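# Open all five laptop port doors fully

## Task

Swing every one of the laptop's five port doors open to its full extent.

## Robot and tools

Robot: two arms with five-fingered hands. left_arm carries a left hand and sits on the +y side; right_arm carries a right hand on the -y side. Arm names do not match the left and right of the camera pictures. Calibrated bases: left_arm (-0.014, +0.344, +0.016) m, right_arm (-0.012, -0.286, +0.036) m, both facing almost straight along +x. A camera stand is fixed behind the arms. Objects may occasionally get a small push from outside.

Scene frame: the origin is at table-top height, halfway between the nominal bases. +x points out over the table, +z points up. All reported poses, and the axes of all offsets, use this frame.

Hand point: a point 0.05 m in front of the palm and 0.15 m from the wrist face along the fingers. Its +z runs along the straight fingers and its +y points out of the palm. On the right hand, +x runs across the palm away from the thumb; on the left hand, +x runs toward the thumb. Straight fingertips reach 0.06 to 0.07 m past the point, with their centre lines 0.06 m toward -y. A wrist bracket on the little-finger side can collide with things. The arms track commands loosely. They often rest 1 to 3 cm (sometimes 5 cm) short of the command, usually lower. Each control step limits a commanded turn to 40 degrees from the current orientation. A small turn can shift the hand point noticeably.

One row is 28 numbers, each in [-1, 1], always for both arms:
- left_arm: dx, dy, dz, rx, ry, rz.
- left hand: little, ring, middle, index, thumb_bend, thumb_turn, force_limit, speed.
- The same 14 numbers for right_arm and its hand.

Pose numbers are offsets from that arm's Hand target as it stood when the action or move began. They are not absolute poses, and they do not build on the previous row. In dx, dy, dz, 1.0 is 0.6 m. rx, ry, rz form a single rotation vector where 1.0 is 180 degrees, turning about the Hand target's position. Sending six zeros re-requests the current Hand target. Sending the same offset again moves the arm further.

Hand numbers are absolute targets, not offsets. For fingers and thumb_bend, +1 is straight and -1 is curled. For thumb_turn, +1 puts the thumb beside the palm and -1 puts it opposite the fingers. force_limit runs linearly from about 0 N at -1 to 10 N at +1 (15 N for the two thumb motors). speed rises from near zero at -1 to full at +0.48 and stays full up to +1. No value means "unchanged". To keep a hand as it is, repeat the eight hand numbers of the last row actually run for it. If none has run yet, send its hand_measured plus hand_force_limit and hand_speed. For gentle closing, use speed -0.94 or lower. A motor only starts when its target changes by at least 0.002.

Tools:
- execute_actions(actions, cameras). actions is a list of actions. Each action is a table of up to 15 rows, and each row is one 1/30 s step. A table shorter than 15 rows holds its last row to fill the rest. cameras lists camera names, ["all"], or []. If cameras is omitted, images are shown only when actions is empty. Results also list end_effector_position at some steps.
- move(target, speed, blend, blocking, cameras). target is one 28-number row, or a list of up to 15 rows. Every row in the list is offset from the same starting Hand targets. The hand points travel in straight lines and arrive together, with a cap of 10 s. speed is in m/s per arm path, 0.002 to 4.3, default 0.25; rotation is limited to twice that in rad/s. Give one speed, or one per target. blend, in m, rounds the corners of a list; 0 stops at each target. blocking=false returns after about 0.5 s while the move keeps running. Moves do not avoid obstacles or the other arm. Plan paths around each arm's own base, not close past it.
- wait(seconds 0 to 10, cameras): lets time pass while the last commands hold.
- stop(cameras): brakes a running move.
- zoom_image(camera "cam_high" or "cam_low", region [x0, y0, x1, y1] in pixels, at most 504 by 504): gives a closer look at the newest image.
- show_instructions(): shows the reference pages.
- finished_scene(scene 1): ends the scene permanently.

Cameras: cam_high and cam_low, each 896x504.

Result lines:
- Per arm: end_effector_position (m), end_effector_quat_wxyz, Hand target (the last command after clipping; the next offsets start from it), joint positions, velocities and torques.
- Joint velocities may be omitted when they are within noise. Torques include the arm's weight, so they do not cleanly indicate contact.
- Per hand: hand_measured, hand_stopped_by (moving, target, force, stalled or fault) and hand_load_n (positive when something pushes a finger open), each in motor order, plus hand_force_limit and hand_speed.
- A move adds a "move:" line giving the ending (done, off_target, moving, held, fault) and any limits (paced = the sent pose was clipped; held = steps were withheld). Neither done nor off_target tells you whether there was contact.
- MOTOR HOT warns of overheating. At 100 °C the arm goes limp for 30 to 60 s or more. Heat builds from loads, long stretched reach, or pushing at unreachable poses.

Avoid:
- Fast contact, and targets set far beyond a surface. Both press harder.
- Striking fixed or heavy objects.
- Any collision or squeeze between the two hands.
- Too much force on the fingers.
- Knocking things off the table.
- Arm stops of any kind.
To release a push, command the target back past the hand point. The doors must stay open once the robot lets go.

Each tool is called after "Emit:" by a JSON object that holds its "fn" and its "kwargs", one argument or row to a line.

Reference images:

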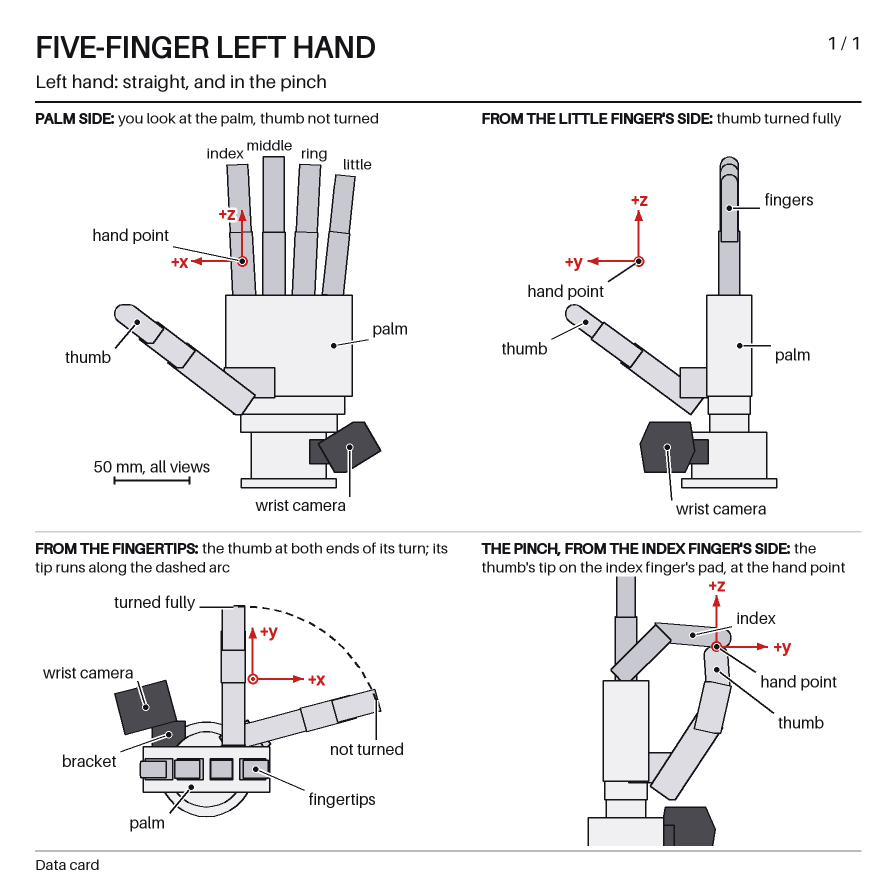

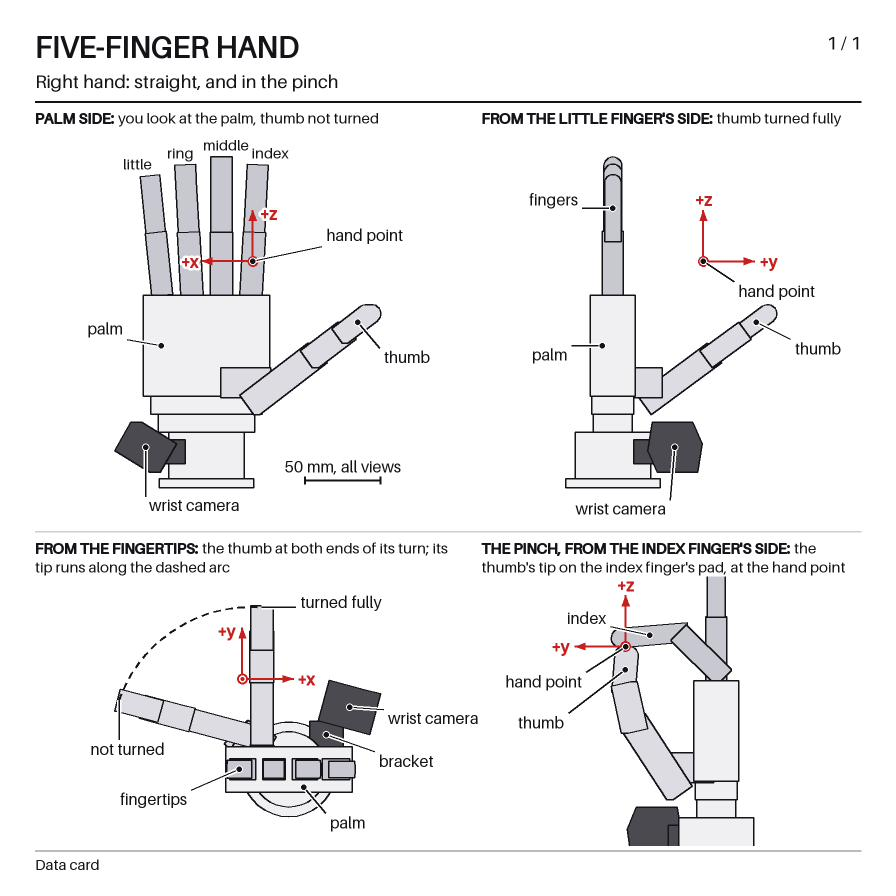

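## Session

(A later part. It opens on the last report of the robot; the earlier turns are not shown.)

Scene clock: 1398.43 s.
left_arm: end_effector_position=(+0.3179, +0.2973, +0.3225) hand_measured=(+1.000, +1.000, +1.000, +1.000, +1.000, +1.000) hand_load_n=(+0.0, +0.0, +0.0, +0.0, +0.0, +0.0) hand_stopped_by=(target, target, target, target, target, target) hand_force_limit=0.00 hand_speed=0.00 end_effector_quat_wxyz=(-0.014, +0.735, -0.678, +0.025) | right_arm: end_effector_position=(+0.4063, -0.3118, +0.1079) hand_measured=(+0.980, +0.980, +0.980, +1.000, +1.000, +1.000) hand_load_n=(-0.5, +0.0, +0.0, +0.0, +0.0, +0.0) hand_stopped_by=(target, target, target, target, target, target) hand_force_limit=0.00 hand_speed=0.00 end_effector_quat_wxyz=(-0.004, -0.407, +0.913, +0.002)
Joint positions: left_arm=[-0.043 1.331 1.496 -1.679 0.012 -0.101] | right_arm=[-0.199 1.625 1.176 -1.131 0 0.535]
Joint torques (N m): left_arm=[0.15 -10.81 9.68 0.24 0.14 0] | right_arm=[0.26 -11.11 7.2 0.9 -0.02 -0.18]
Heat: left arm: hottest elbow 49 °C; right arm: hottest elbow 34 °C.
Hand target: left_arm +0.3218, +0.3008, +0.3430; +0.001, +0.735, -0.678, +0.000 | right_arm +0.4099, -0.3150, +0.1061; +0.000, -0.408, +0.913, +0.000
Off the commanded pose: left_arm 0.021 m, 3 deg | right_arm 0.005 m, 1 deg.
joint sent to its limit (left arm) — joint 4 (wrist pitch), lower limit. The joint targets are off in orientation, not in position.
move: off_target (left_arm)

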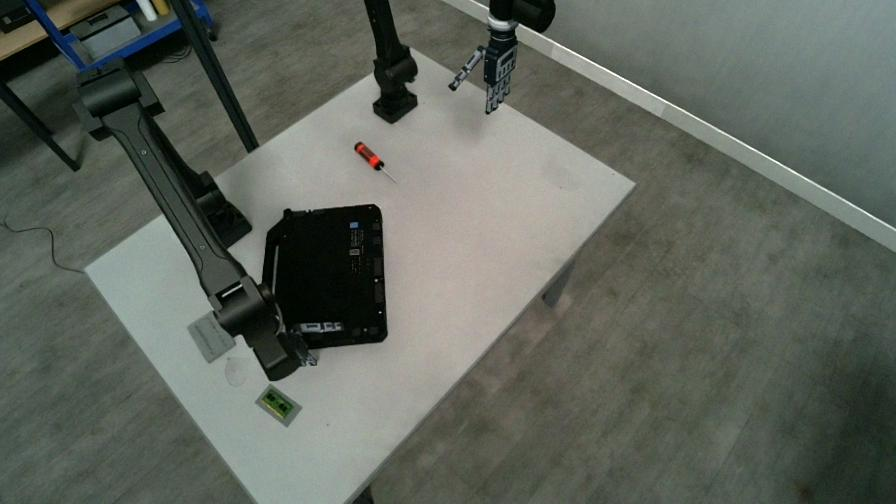

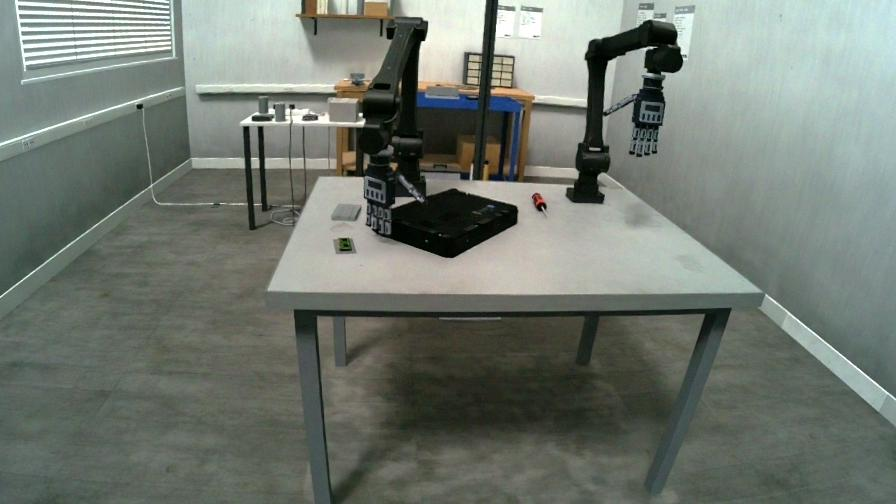

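Emit:
{"fn": "move", "kwargs": {
  "target": [
    [0,0,0,0,0,0, 1, 1, 1, 1, 1, 1, 0, 0, -0.062,0.0555,-0.02,0,0,0,0.98,0.98,0.98,1,1,1,0,0],
    [0,0,0,0,0,0, 1, 1, 1, 1, 1, 1, 0, 0, -0.1865,0.1667,-0.02,0,0,-0.1,0.98,0.98,0.98,1,1,1,0,0]
  ],
  "speed": 0.08,
  "blend": [0.01,0],
  "cameras": ["cam_low","cam_high"]
}}

Emit:
{"fn": "zoom_image", "kwargs": {
  "camera": "cam_low",
  "region": [366, 165, 526, 265]
}}

Scene clock: 1416.83 s.
left_arm: end_effector_position=(+0.3179, +0.2973, +0.3225) hand_measured=(+1.000, +1.000, +1.000, +1.000, +1.000, +1.000) hand_load_n=(+0.0, +0.0, +0.0, +0.0, +0.0, +0.0) hand_stopped_by=(target, target, target, target, target, target) hand_force_limit=0.00 hand_speed=0.00 end_effector_quat_wxyz=(-0.014, +0.735, -0.678, +0.025) | right_arm: end_effector_position=(+0.3019, -0.2336, +0.0816) hand_measured=(+0.980, +0.980, +0.980, +1.000, +1.000, +1.000) hand_load_n=(+6.0, -0.5, +0.0, +0.0, +0.0, +0.0) hand_stopped_by=(target, target, target, target, target, target) hand_force_limit=0.00 hand_speed=0.00 end_effector_quat_wxyz=(-0.008, -0.259, +0.966, -0.014)
Joint positions: left_arm=[-0.043 1.331 1.496 -1.679 0.012 -0.101] | right_arm=[-0.029 1.321 0.773 -1.03 0.031 1.019]
Joint torques (N m): left_arm=[0.03 -11.22 9.7 0.24 0.16 0.05] | right_arm=[3.96 -9.17 6.63 -0.55 -1.41 0.2]
Heat: left arm: hottest elbow 49 °C; right arm: hottest elbow 34 °C.
Hand target: left_arm +0.3218, +0.3008, +0.3430; +0.001, +0.735, -0.678, +0.000 | right_arm +0.2980, -0.2150, +0.0940; +0.000, -0.260, +0.966, +0.000
Off the commanded pose: left_arm 0.021 m, 3 deg | right_arm 0.023 m, 2 deg.
joint sent to its limit (left arm) — joint 4 (wrist pitch), lower limit. The joint targets are off in orientation, not in position.
move: off_target (left_arm, right_arm)

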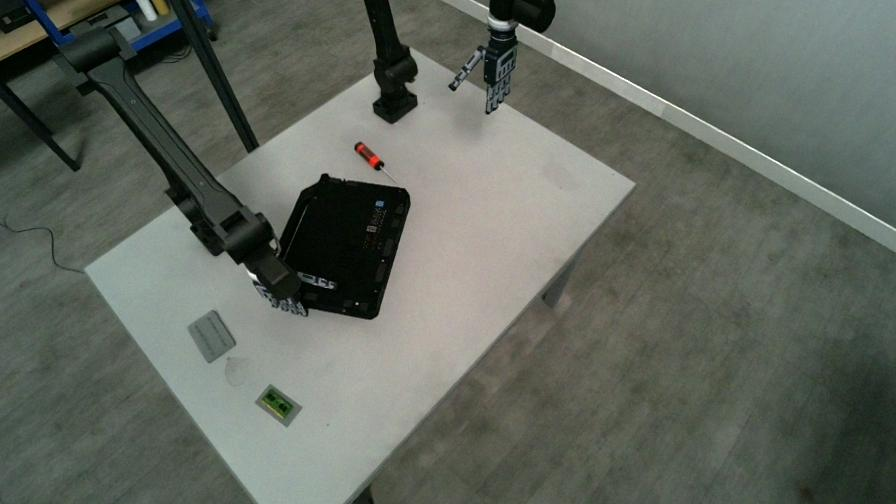

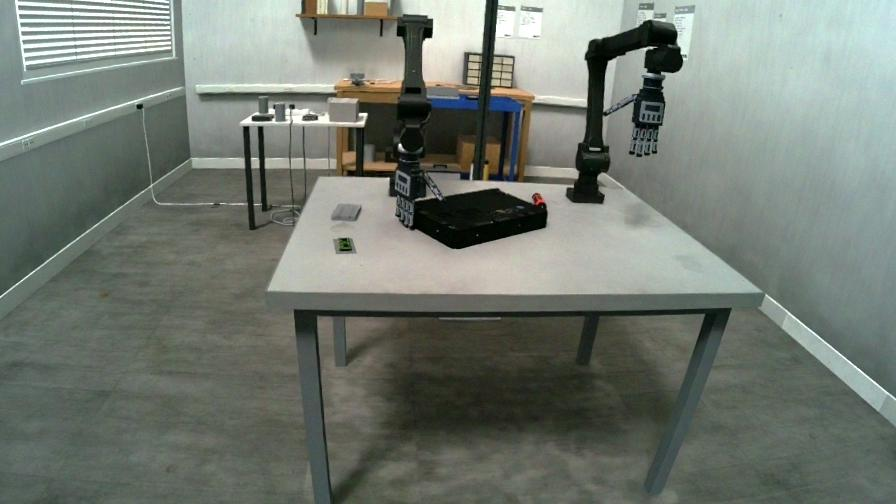

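Scaled by 3.150 from the camera's 896x504 image, which has a finer 1280x720 frame.

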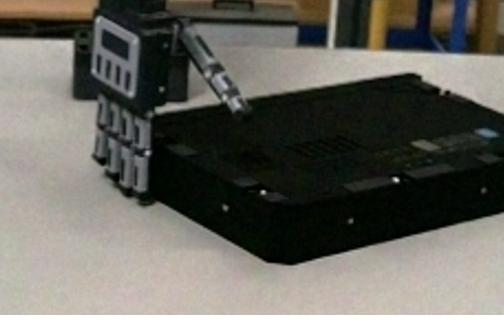

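Emit:
{"fn": "zoom_image", "kwargs": {
  "camera": "cam_low",
  "region": [495, 190, 555, 240]
}}

Emit:
{"fn": "zoom_image", "kwargs": {
  "camera": "cam_low",
  "region": [450, 205, 510, 255]
}}

Emit:
{"fn": "zoom_image", "kwargs": {
  "camera": "cam_high",
  "region": [365, 180, 415, 325]
}}

Scaled by 8.400 from the camera's 896x504 image, which has a finer 1280x720 frame.

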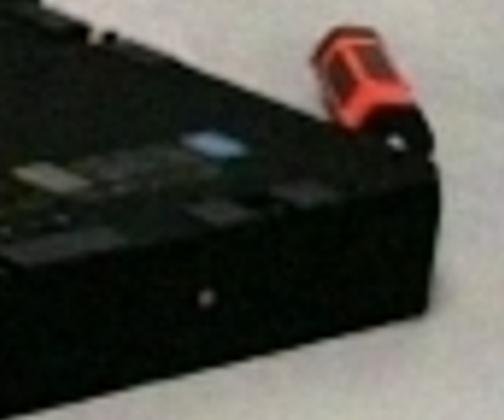

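Scaled by 8.400 from the camera's 896x504 image, which has a finer 1280x720 frame.

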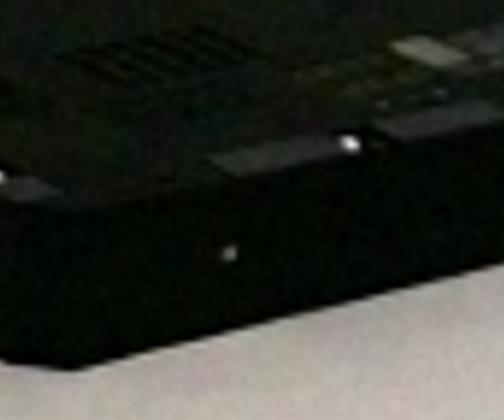

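Scaled by 3.476 from the camera's 896x504 image, which has a finer 1280x720 frame.

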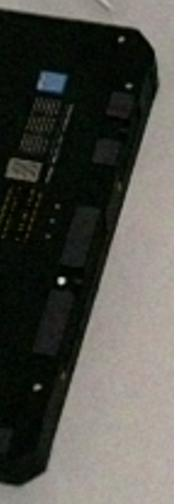

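Emit:
{"fn": "zoom_image", "kwargs": {
  "camera": "cam_high",
  "region": [385, 185, 415, 225]
}}

Emit:
{"fn": "zoom_image", "kwargs": {
  "camera": "cam_high",
  "region": [380, 215, 410, 255]
}}

Emit:
{"fn": "zoom_image", "kwargs": {
  "camera": "cam_high",
  "region": [370, 250, 400, 290]
}}

Emit:
{"fn": "zoom_image", "kwargs": {
  "camera": "cam_high",
  "region": [365, 282, 395, 322]
}}

Scaled by 12.600 from the camera's 896x504 image, which has a finer 1280x720 frame.

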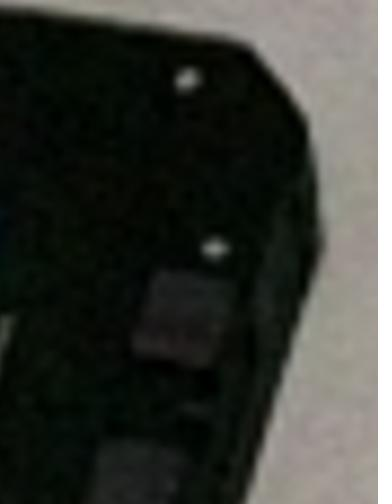

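Scaled by 12.600 from the camera's 896x504 image, which has a finer 1280x720 frame.

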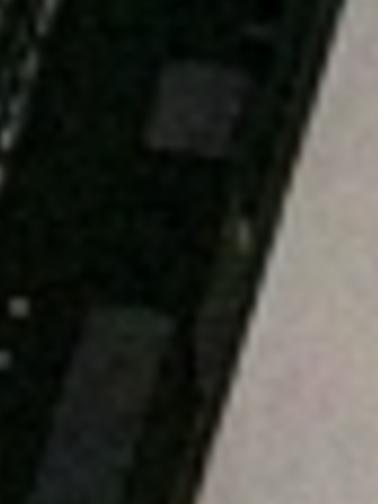

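Scaled by 12.600 from the camera's 896x504 image, which has a finer 1280x720 frame.

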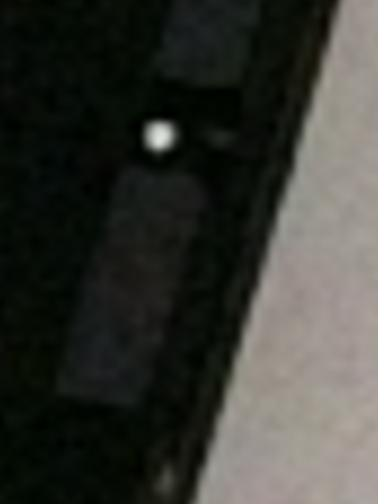

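Scaled by 12.600 from the camera's 896x504 image, which has a finer 1280x720 frame.

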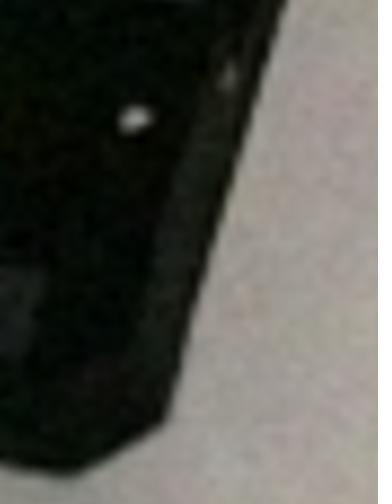

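Emit:
{"fn": "move", "kwargs": {
  "target": [
    [0,0,0,0,0,0, 1, 1, 1, 1, 1, 1, 0, 0, 0.0,-0.1,0.0,0,0,0,0.98,0.98,0.98,1,1,1,0,0],
    [0,0,0,0,0,0, 1, 1, 1, 1, 1, 1, 0, 0, 0,-0.25,0.35,0,0,0,0.98,0.98,0.98,1,1,1,0,0],
    [0,0,0,0,0,0, 1, 1, 1, 1, 1, 1, 0, 0, 0,-0.45,0.4,0,0,0,0.98,0.98,0.98,1,1,1,0,0]
  ],
  "speed": [0.1,0.2,0.25],
  "blend": [0.01,0.04,0],
  "cameras": ["cam_low","cam_high"]
}}

Emit:
{"fn": "zoom_image", "kwargs": {
  "camera": "cam_high",
  "region": [280, 265, 385, 325]
}}

Emit:
{"fn": "zoom_image", "kwargs": {
  "camera": "cam_low",
  "region": [400, 190, 470, 260]
}}

Scene clock: 1457.13 s.
left_arm: end_effector_position=(+0.3179, +0.2973, +0.3225) hand_measured=(+1.000, +1.000, +1.000, +1.000, +1.000, +1.000) hand_load_n=(+0.0, +0.0, +0.0, +0.0, +0.0, +0.0) hand_stopped_by=(target, target, target, target, target, target) hand_force_limit=0.00 hand_speed=0.00 end_effector_quat_wxyz=(-0.014, +0.735, -0.678, +0.025) | right_arm: end_effector_position=(+0.2908, -0.4781, +0.3216) hand_measured=(+0.980, +0.980, +0.980, +1.000, +1.000, +1.000) hand_load_n=(+0.0, +0.0, +0.0, +0.0, +0.0, +0.0) hand_stopped_by=(target, target, target, target, target, target) hand_force_limit=0.00 hand_speed=0.00 end_effector_quat_wxyz=(-0.008, -0.257, +0.966, +0.009)
Joint positions: left_arm=[-0.043 1.331 1.496 -1.679 0.012 -0.101] | right_arm=[-0.702 1.41 1.508 -1.693 0.003 0.35]
Joint torques (N m): left_arm=[0.79 -11.16 9.77 0.21 0.19 0.01] | right_arm=[0.73 -8.82 11.85 0.02 -0.14 -0.17]
Heat: left arm: hottest elbow 49 °C; right arm: hottest elbow 34 °C.
Hand target: left_arm +0.3218, +0.3008, +0.3430; +0.001, +0.735, -0.678, +0.000 | right_arm +0.2980, -0.4849, +0.3341; +0.000, -0.260, +0.966, +0.000
Off the commanded pose: left_arm 0.021 m, 3 deg | right_arm 0.016 m, 1 deg.
joint sent to its limit (left arm) — joint 4 (wrist pitch), lower limit. The joint targets are off in orientation, not in position.
move: off_target (left_arm, right_arm)

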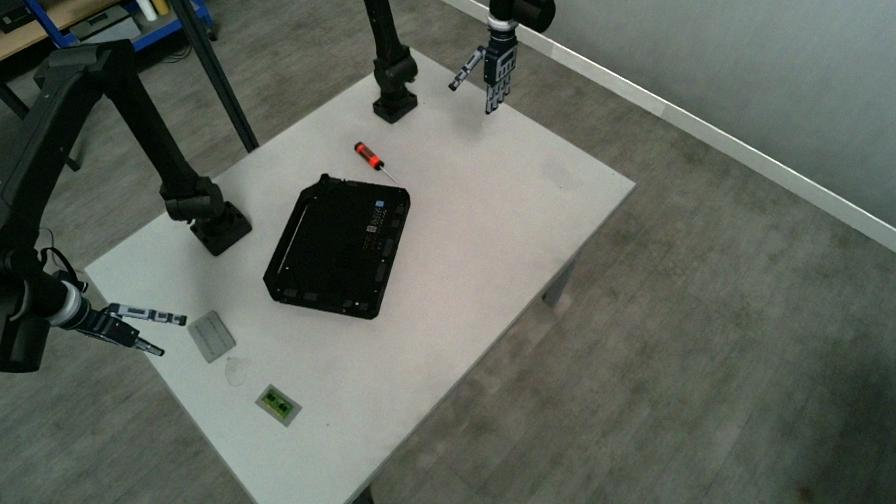

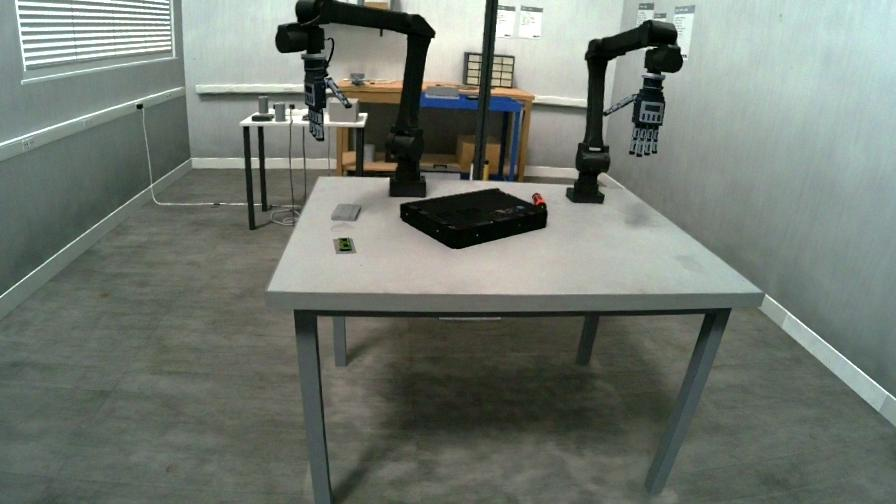

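Scaled by 4.800 from the camera's 896x504 image, which has a finer 1280x720 frame.

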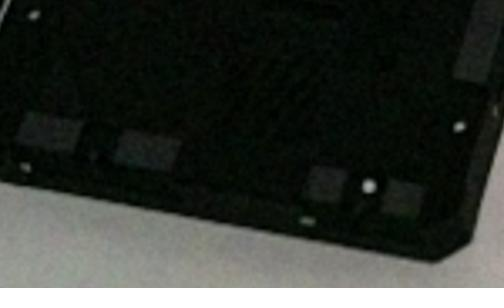

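Scaled by 7.200 from the camera's 896x504 image, which has a finer 1280x720 frame.

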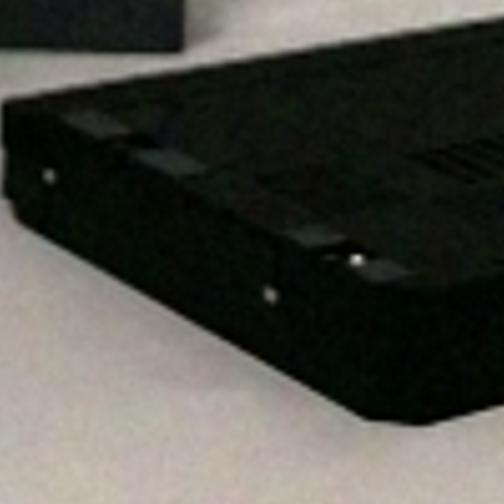

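Emit:
{"fn": "zoom_image", "kwargs": {
  "camera": "cam_high",
  "region": [275, 285, 315, 315]
}}

Emit:
{"fn": "zoom_image", "kwargs": {
  "camera": "cam_high",
  "region": [310, 292, 350, 322]
}}

Emit:
{"fn": "zoom_image", "kwargs": {
  "camera": "cam_high",
  "region": [340, 297, 380, 327]
}}

Emit:
{"fn": "zoom_image", "kwargs": {
  "camera": "cam_high",
  "region": [385, 185, 415, 225]
}}

Scaled by 12.600 from the camera's 896x504 image, which has a finer 1280x720 frame.

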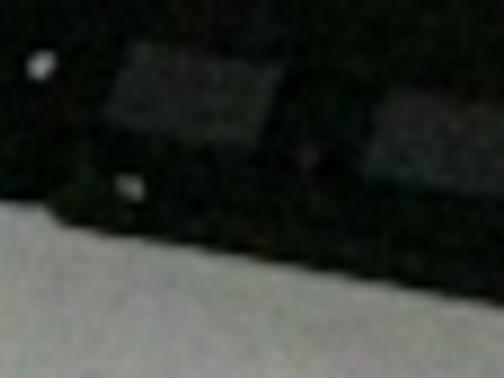

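Scaled by 12.600 from the camera's 896x504 image, which has a finer 1280x720 frame.

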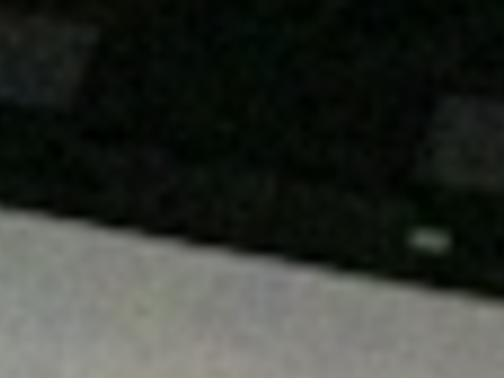

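Scaled by 12.600 from the camera's 896x504 image, which has a finer 1280x720 frame.

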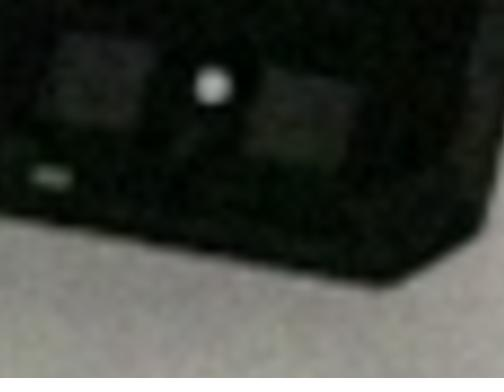

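Scaled by 12.600 from the camera's 896x504 image, which has a finer 1280x720 frame.

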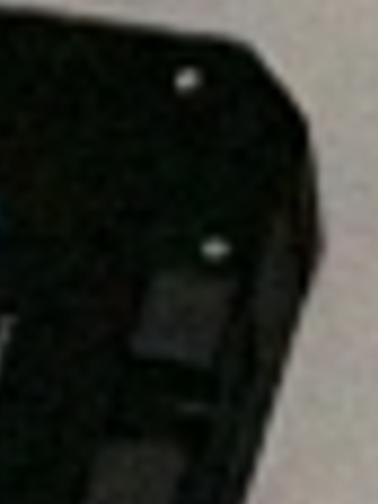

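Emit:
{"fn": "move", "kwargs": {
  "target": [
    [0,0,0,0,0,0, 1, 1, 1, 1, 1, 1, 0, 0, 0,0,0,0,0,0,-1,-1,-1,0.5,1,1,0,0],
    [0,0,0,0,0,0, 1, 1, 1, 1, 1, 1, 0, 0, 0.235,0.42,-0.236,0,0,0,-1,-1,-1,0.5,1,1,0,0],
    [0,0,0,0,0,0, 1, 1, 1, 1, 1, 1, 0, 0, 0.235,0.42,-0.4,0,0,0,-1,-1,-1,0.5,1,1,0,0]
  ],
  "speed": [0.2,0.25,0.12],
  "cameras": ["cam_low"]
}}

Emit:
{"fn": "zoom_image", "kwargs": {
  "camera": "cam_low",
  "region": [400, 180, 480, 260]
}}

Scene clock: 1539.30 s.
left_arm: end_effector_position=(+0.3179, +0.2973, +0.3225) hand_measured=(+1.000, +1.000, +1.000, +1.000, +1.000, +1.000) hand_load_n=(+0.0, +0.0, +0.0, +0.0, +0.0, +0.0) hand_stopped_by=(target, target, target, target, target, target) hand_force_limit=0.00 hand_speed=0.00 end_effector_quat_wxyz=(-0.014, +0.735, -0.678, +0.025) | right_arm: end_effector_position=(+0.4353, -0.2327, +0.0977) hand_measured=(-1.000, -1.000, -1.000, +0.500, +1.000, +1.000) hand_load_n=(+0.0, +0.0, +0.0, +0.0, +0.0, +0.0) hand_stopped_by=(target, target, target, target, target, target) hand_force_limit=0.00 hand_speed=0.00 end_effector_quat_wxyz=(-0.002, -0.263, +0.965, +0.001)
Joint positions: left_arm=[-0.043 1.331 1.496 -1.679 0.012 -0.101] | right_arm=[-0.033 1.634 1.159 -1.1 -0.002 1.007]
Joint torques (N m): left_arm=[0.32 -10.75 9.84 0.35 0.17 -0.02] | right_arm=[0.85 -11.28 6.91 0.85 0.01 -0.05]
Heat: left arm: hottest elbow 50 °C; right arm: hottest elbow 38 °C.
Hand target: left_arm +0.3218, +0.3008, +0.3430; +0.001, +0.735, -0.678, +0.000 | right_arm +0.4391, -0.2331, +0.0940; +0.000, -0.260, +0.966, +0.000
Off the commanded pose: left_arm 0.021 m, 3 deg | right_arm 0.005 m, 0 deg.
joint sent to its limit (left arm) — joint 4 (wrist pitch), lower limit. The joint targets are off in orientation, not in position.
move: off_target (left_arm)
Images, in order (width x height): cam_low 896x504.

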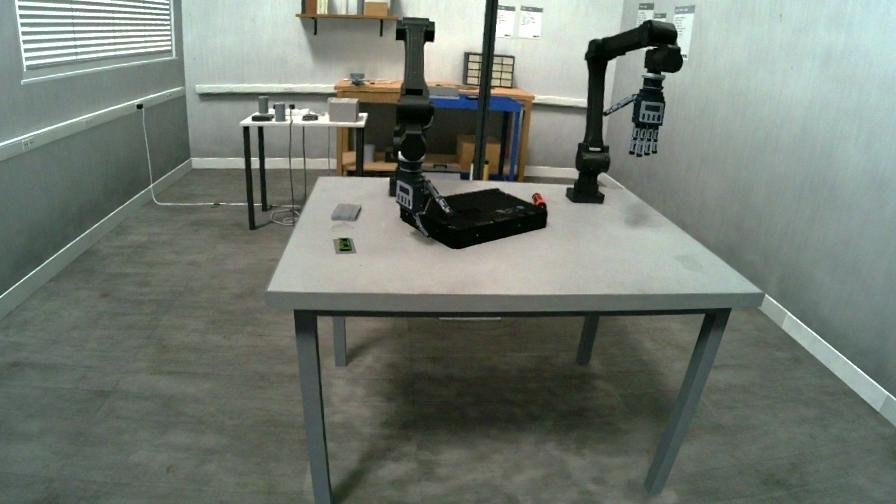

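Scaled by 6.300 from the camera's 896x504 image, which has a finer 1280x720 frame.

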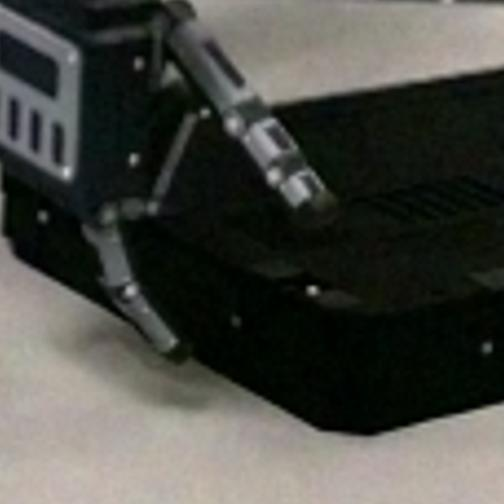

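Emit:
{"fn": "move", "kwargs": {
  "target": [
    [0,0,0,0,0,0, 1, 1, 1, 1, 1, 1, 0, 0, -0.035,0.062,-0.02,0,0,0,-1,-1,-1,0.5,1,1,0,0]
  ],
  "speed": [0.06],
  "cameras": ["cam_low"]
}}

Emit:
{"fn": "zoom_image", "kwargs": {
  "camera": "cam_low",
  "region": [400, 180, 480, 260]
}}

Scene clock: 1553.40 s.
left_arm: end_effector_position=(+0.3179, +0.2973, +0.3225) hand_measured=(+1.000, +1.000, +1.000, +1.000, +1.000, +1.000) hand_load_n=(+0.0, +0.0, +0.0, +0.0, +0.0, +0.0) hand_stopped_by=(target, target, target, target, target, target) hand_force_limit=0.00 hand_speed=0.00 end_effector_quat_wxyz=(-0.014, +0.735, -0.678, +0.025) | right_arm: end_effector_position=(+0.4133, -0.1989, +0.0727) hand_measured=(-1.000, -1.000, -1.000, +0.500, +1.000, +1.000) hand_load_n=(+0.0, +0.5, +0.0, +0.0, +0.0, +0.0) hand_stopped_by=(target, target, target, target, target, target) hand_force_limit=0.00 hand_speed=0.00 end_effector_quat_wxyz=(-0.017, -0.260, +0.965, +0.004)
Joint positions: left_arm=[-0.043 1.331 1.496 -1.679 0.012 -0.101] | right_arm=[0.044 1.634 1.083 -1.055 -0.001 1.09]
Joint torques (N m): left_arm=[0.44 -11.22 9.89 0.12 0.18 0.01] | right_arm=[1.55 -12.86 6.37 0.68 -0.02 -0.06]
Heat: left arm: hottest elbow 50 °C; right arm: hottest elbow 37 °C.
Hand target: left_arm +0.3218, +0.3008, +0.3430; +0.001, +0.735, -0.678, +0.000 | right_arm +0.4180, -0.1958, +0.0820; +0.000, -0.260, +0.966, +0.000
Off the commanded pose: left_arm 0.021 m, 3 deg | right_arm 0.011 m, 2 deg.
joint sent to its limit (left arm) — joint 4 (wrist pitch), lower limit. The joint targets are off in orientation, not in position.
move: off_target (left_arm, right_arm)
Images, in order (width x height): cam_low 896x504.

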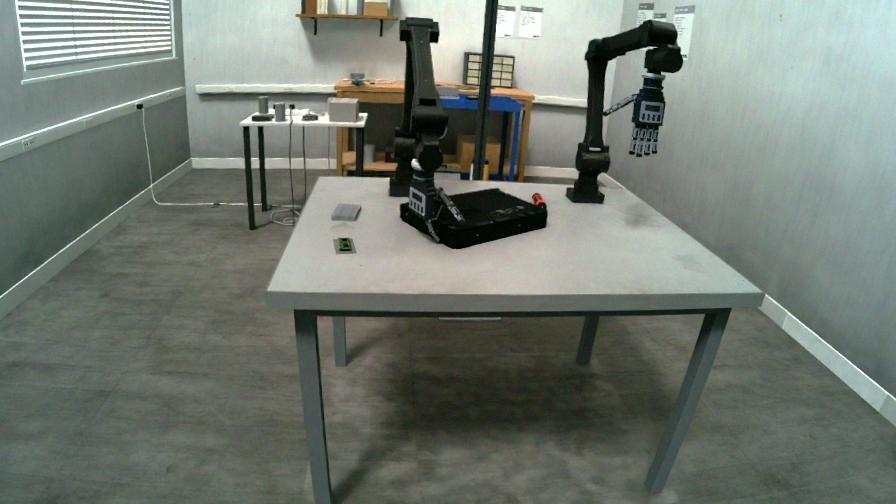

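Scaled by 6.300 from the camera's 896x504 image, which has a finer 1280x720 frame.

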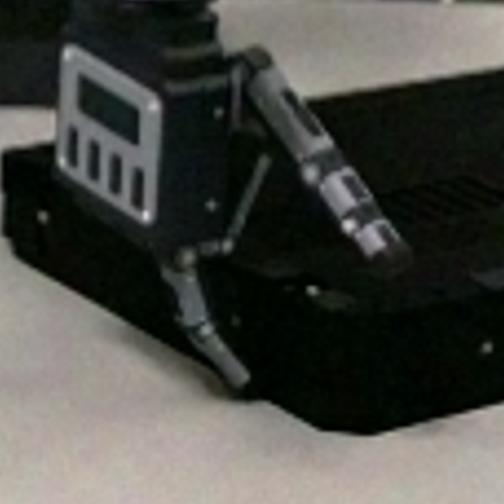

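Emit:
{"fn": "move", "kwargs": {
  "target": [
    [0,0,0,0,0,0, 1, 1, 1, 1, 1, 1, 0, 0, 0.0142,0.0087,0.03,0,0,0,-1,-1,-1,0.5,1,1,0,0],
    [0,0,0,0,0,0, 1, 1, 1, 1, 1, 1, 0, 0, -0.005,0.04,0.03,0,0,0,-1,-1,-1,0.5,1,1,0,0]
  ],
  "speed": [0.06],
  "cameras": ["cam_low"]
}}

Emit:
{"fn": "zoom_image", "kwargs": {
  "camera": "cam_low",
  "region": [400, 180, 480, 260]
}}

speed must be one number or one for each of the 2 targets, got a list of 1; nothing of the call was run

Scaled by 6.300 from the camera's 896x504 image, which has a finer 1280x720 frame.

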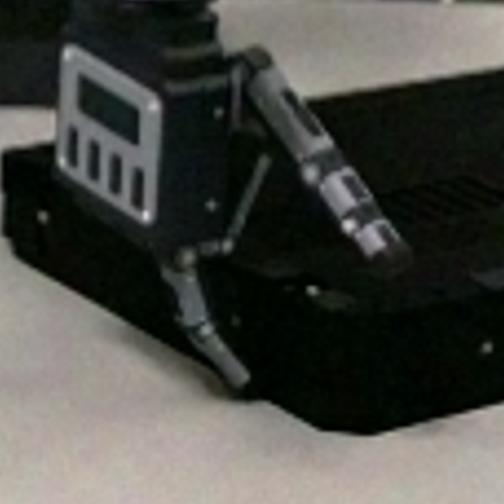

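Emit:
{"fn": "move", "kwargs": {
  "target": [
    [0,0,0,0,0,0, 1, 1, 1, 1, 1, 1, 0, 0, 0.0142,0.0087,0.03,0,0,0,-1,-1,-1,0.5,1,1,0,0],
    [0,0,0,0,0,0, 1, 1, 1, 1, 1, 1, 0, 0, -0.005,0.04,0.03,0,0,0,-1,-1,-1,0.5,1,1,0,0]
  ],
  "speed": 0.06,
  "cameras": ["cam_low"]
}}

Emit:
{"fn": "zoom_image", "kwargs": {
  "camera": "cam_low",
  "region": [400, 180, 480, 260]
}}

Scene clock: 1577.27 s.
left_arm: end_effector_position=(+0.3179, +0.2973, +0.3225) hand_measured=(+1.000, +1.000, +1.000, +1.000, +1.000, +1.000) hand_load_n=(+0.0, +0.0, +0.0, +0.0, +0.0, +0.0) hand_stopped_by=(target, target, target, target, target, target) hand_force_limit=0.00 hand_speed=0.00 end_effector_quat_wxyz=(-0.014, +0.735, -0.678, +0.025) | right_arm: end_effector_position=(+0.4126, -0.1927, +0.0818) hand_measured=(-1.000, -1.000, -1.000, +0.500, +1.000, +1.000) hand_load_n=(+0.0, +0.0, +0.0, +7.0, +0.0, +0.0) hand_stopped_by=(target, target, target, target, target, target) hand_force_limit=0.00 hand_speed=0.00 end_effector_quat_wxyz=(-0.020, -0.244, +0.970, -0.008)
Joint positions: left_arm=[-0.043 1.331 1.496 -1.679 0.012 -0.101] | right_arm=[0.07 1.614 1.091 -1.084 0.023 1.149]
Joint torques (N m): left_arm=[0.44 -10.75 9.7 0.27 0.16 0.02] | right_arm=[4.13 -13.39 7.57 0.12 -1.04 -0.06]
Heat: left arm: hottest elbow 50 °C; right arm: hottest elbow 35 °C.
Hand target: left_arm +0.3218, +0.3008, +0.3430; +0.001, +0.735, -0.678, +0.000 | right_arm +0.4150, -0.1719, +0.1000; +0.000, -0.260, +0.966, +0.000
Off the commanded pose: left_arm 0.021 m, 3 deg | right_arm 0.028 m, 3 deg.
joint sent to its limit (left arm) — joint 4 (wrist pitch), lower limit. The joint targets are off in orientation, not in position.
move: off_target (left_arm, right_arm)
Images, in order (width x height): cam_low 896x504.

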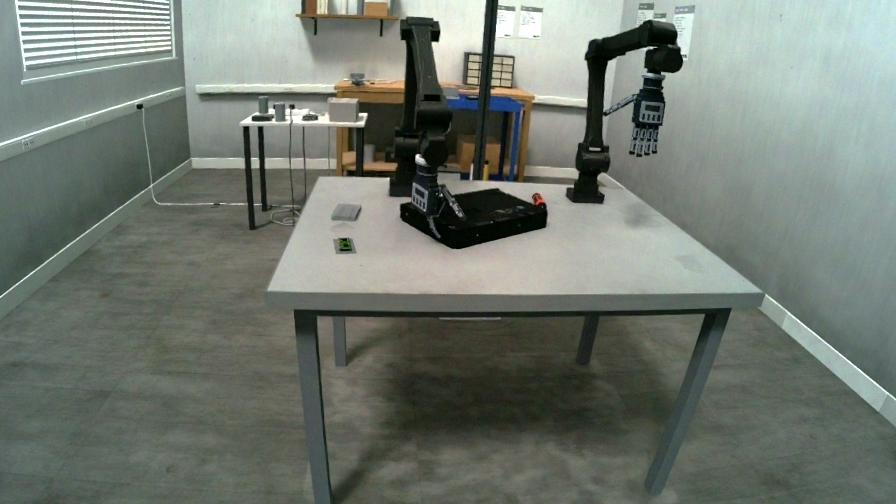

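Scaled by 6.300 from the camera's 896x504 image, which has a finer 1280x720 frame.

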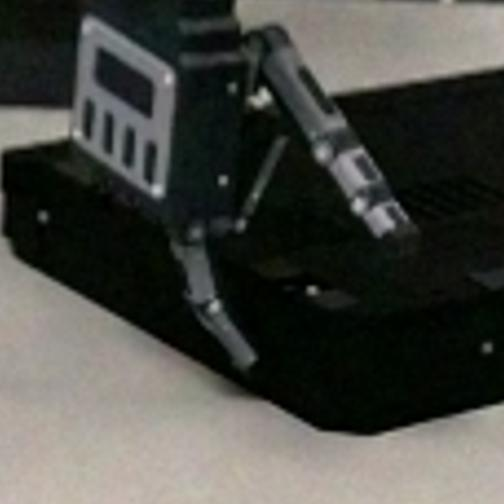

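Emit:
{"fn": "move", "kwargs": {
  "target": [
    [0,0,0,0,0,0, 1, 1, 1, 1, 1, 1, 0, 0, -0.1228,-0.0867,0.0067,0,0,0,-1,-1,-1,0.5,1,1,0,0]
  ],
  "speed": 0.05,
  "cameras": ["cam_low","cam_high"]
}}

Emit:
{"fn": "zoom_image", "kwargs": {
  "camera": "cam_low",
  "region": [400, 180, 480, 260]
}}

Scene clock: 1589.27 s.
left_arm: end_effector_position=(+0.3179, +0.2973, +0.3225) hand_measured=(+1.000, +1.000, +1.000, +1.000, +1.000, +1.000) hand_load_n=(+0.0, -0.5, +0.0, +0.0, +0.0, +0.0) hand_stopped_by=(target, target, target, target, target, target) hand_force_limit=0.00 hand_speed=0.00 end_effector_quat_wxyz=(-0.014, +0.735, -0.678, +0.025) | right_arm: end_effector_position=(+0.3524, -0.2245, +0.1008) hand_measured=(-1.000, -1.000, -1.000, +0.500, +1.000, +1.000) hand_load_n=(+0.0, +0.0, +0.5, +3.5, +0.0, +0.0) hand_stopped_by=(target, target, target, target, target, target) hand_force_limit=0.00 hand_speed=0.00 end_effector_quat_wxyz=(+0.007, -0.250, +0.968, -0.005)
Joint positions: left_arm=[-0.043 1.331 1.496 -1.679 0.012 -0.101] | right_arm=[-0.014 1.407 0.909 -1.057 0.006 1.052]
Joint torques (N m): left_arm=[0.38 -10.52 9.77 0.17 0.13 0.04] | right_arm=[0.79 -9.7 5.97 -0.53 -0.32 -0.31]
Heat: left arm: hottest elbow 50 °C; right arm: hottest elbow 35 °C.
Hand target: left_arm +0.3218, +0.3008, +0.3430; +0.001, +0.735, -0.678, +0.000 | right_arm +0.3412, -0.2238, +0.1039; +0.000, -0.260, +0.966, +0.000
Off the commanded pose: left_arm 0.021 m, 3 deg | right_arm 0.012 m, 2 deg.
joint sent to its limit (left arm) — joint 4 (wrist pitch), lower limit. The joint targets are off in orientation, not in position.
move: off_target (left_arm, right_arm)

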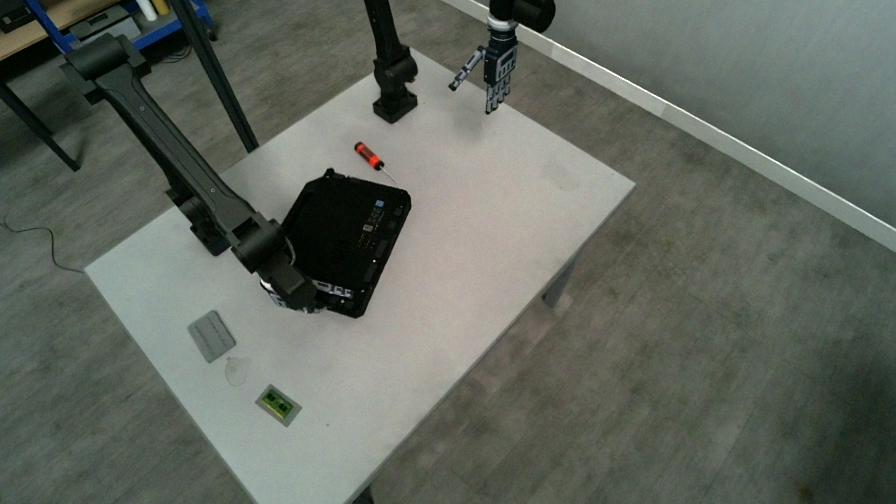

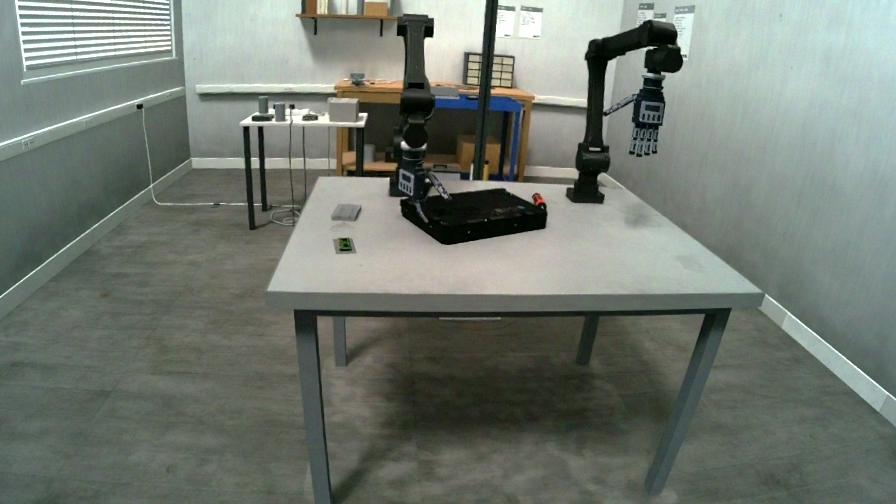

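Scaled by 6.300 from the camera's 896x504 image, which has a finer 1280x720 frame.

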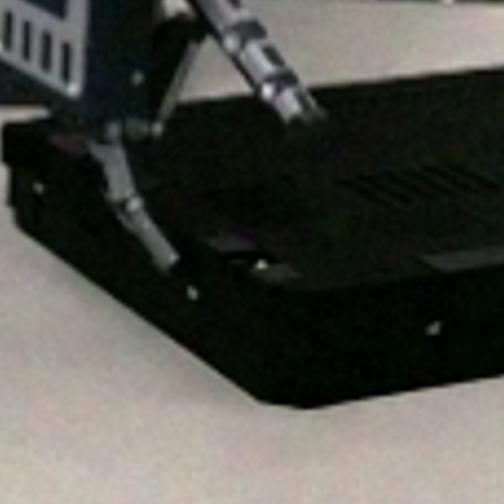

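Emit:
{"fn": "move", "kwargs": {
  "target": [
    [0,0,0,0,0,0, 1, 1, 1, 1, 1, 1, 0, 0, 0.04,-0.065,0.0,0,0,0,-1,-1,-1,0.5,1,1,0,0],
    [0,0,0,0,0,0, 1, 1, 1, 1, 1, 1, 0, 0, -0.04,-0.3,0.25,0,0,0,-1,-1,-1,0.5,1,1,0,0]
  ],
  "speed": 0.15,
  "cameras": ["cam_low","cam_high"]
}}

Emit:
{"fn": "zoom_image", "kwargs": {
  "camera": "cam_low",
  "region": [400, 190, 470, 250]
}}

Emit:
{"fn": "zoom_image", "kwargs": {
  "camera": "cam_high",
  "region": [260, 260, 380, 330]
}}

Emit:
{"fn": "zoom_image", "kwargs": {
  "camera": "cam_high",
  "region": [320, 285, 370, 325]
}}

Scene clock: 1611.40 s.
left_arm: end_effector_position=(+0.3179, +0.2973, +0.3225) hand_measured=(+1.000, +1.000, +1.000, +1.000, +1.000, +1.000) hand_load_n=(+0.0, +0.0, +0.0, +0.0, +0.0, +0.0) hand_stopped_by=(target, target, target, target, target, target) hand_force_limit=0.00 hand_speed=0.00 end_effector_quat_wxyz=(-0.014, +0.735, -0.678, +0.025) | right_arm: end_effector_position=(+0.3083, -0.3962, +0.2340) hand_measured=(-1.000, -1.000, -1.000, +0.500, +1.000, +1.000) hand_load_n=(+0.0, +0.0, +0.5, +0.0, +0.0, +0.0) hand_stopped_by=(target, target, target, target, target, target) hand_force_limit=0.00 hand_speed=0.00 end_effector_quat_wxyz=(-0.018, -0.260, +0.965, +0.015)
Joint positions: left_arm=[-0.043 1.331 1.496 -1.679 0.012 -0.101] | right_arm=[-0.5 1.347 1.213 -1.484 0.003 0.546]
Joint torques (N m): left_arm=[0.56 -11.11 9.69 0.25 0.14 0] | right_arm=[0.09 -9.58 11.64 -0.06 -0.14 -0.12]
Heat: left arm: hottest elbow 50 °C; right arm: hottest elbow 34 °C.
Hand target: left_arm +0.3218, +0.3008, +0.3430; +0.001, +0.735, -0.678, +0.000 | right_arm +0.3172, -0.4037, +0.2539; +0.000, -0.260, +0.966, +0.000
Off the commanded pose: left_arm 0.021 m, 3 deg | right_arm 0.023 m, 3 deg.
joint sent to its limit (left arm) — joint 4 (wrist pitch), lower limit. The joint targets are off in orientation, not in position.
move: off_target (left_arm, right_arm)

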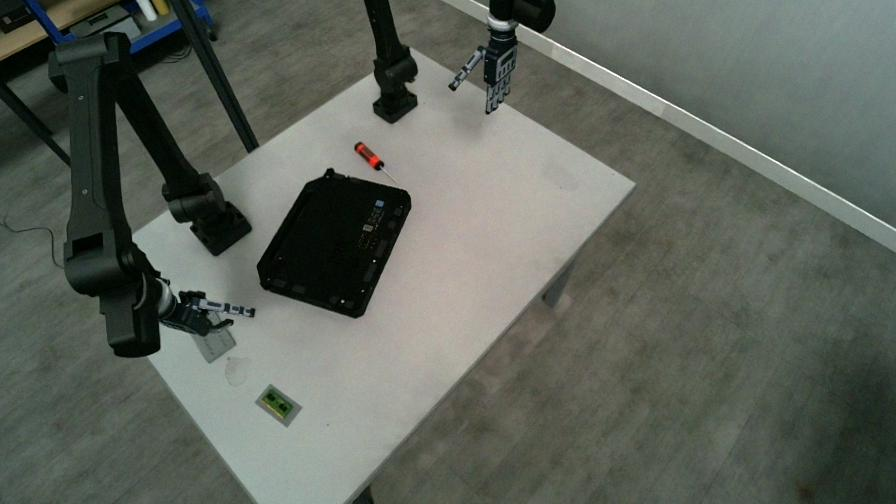

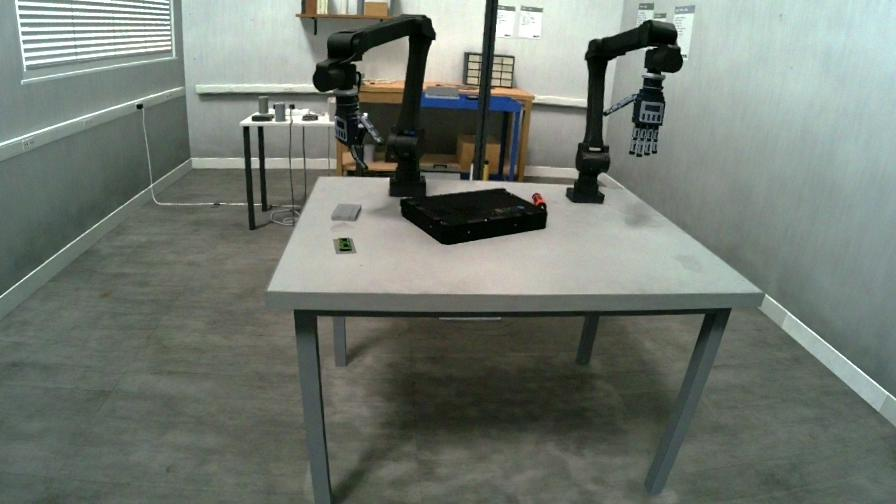

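Scaled by 7.200 from the camera's 896x504 image, which has a finer 1280x720 frame.

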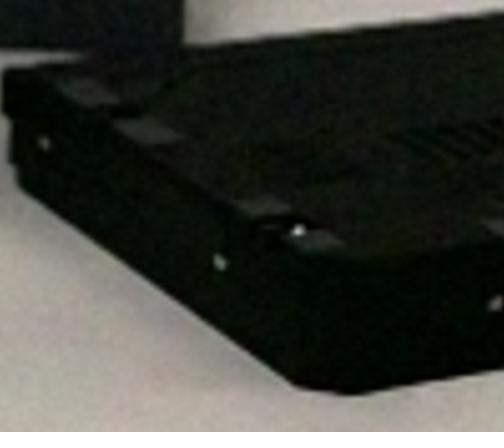

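Scaled by 4.200 from the camera's 896x504 image, which has a finer 1280x720 frame.

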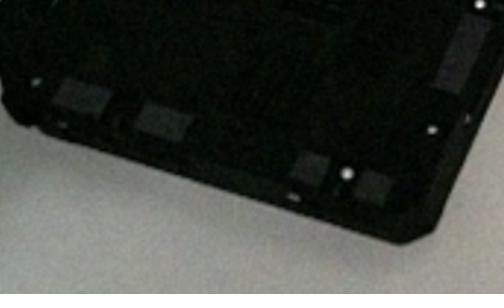

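Scaled by 10.080 from the camera's 896x504 image, which has a finer 1280x720 frame.

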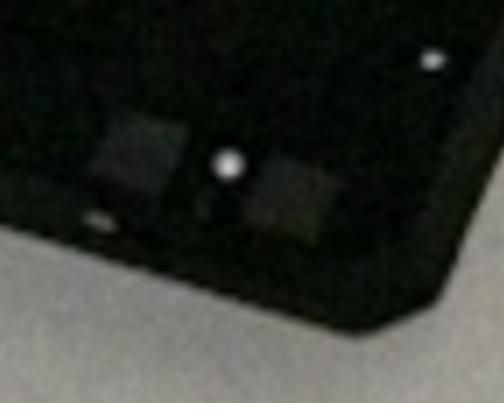

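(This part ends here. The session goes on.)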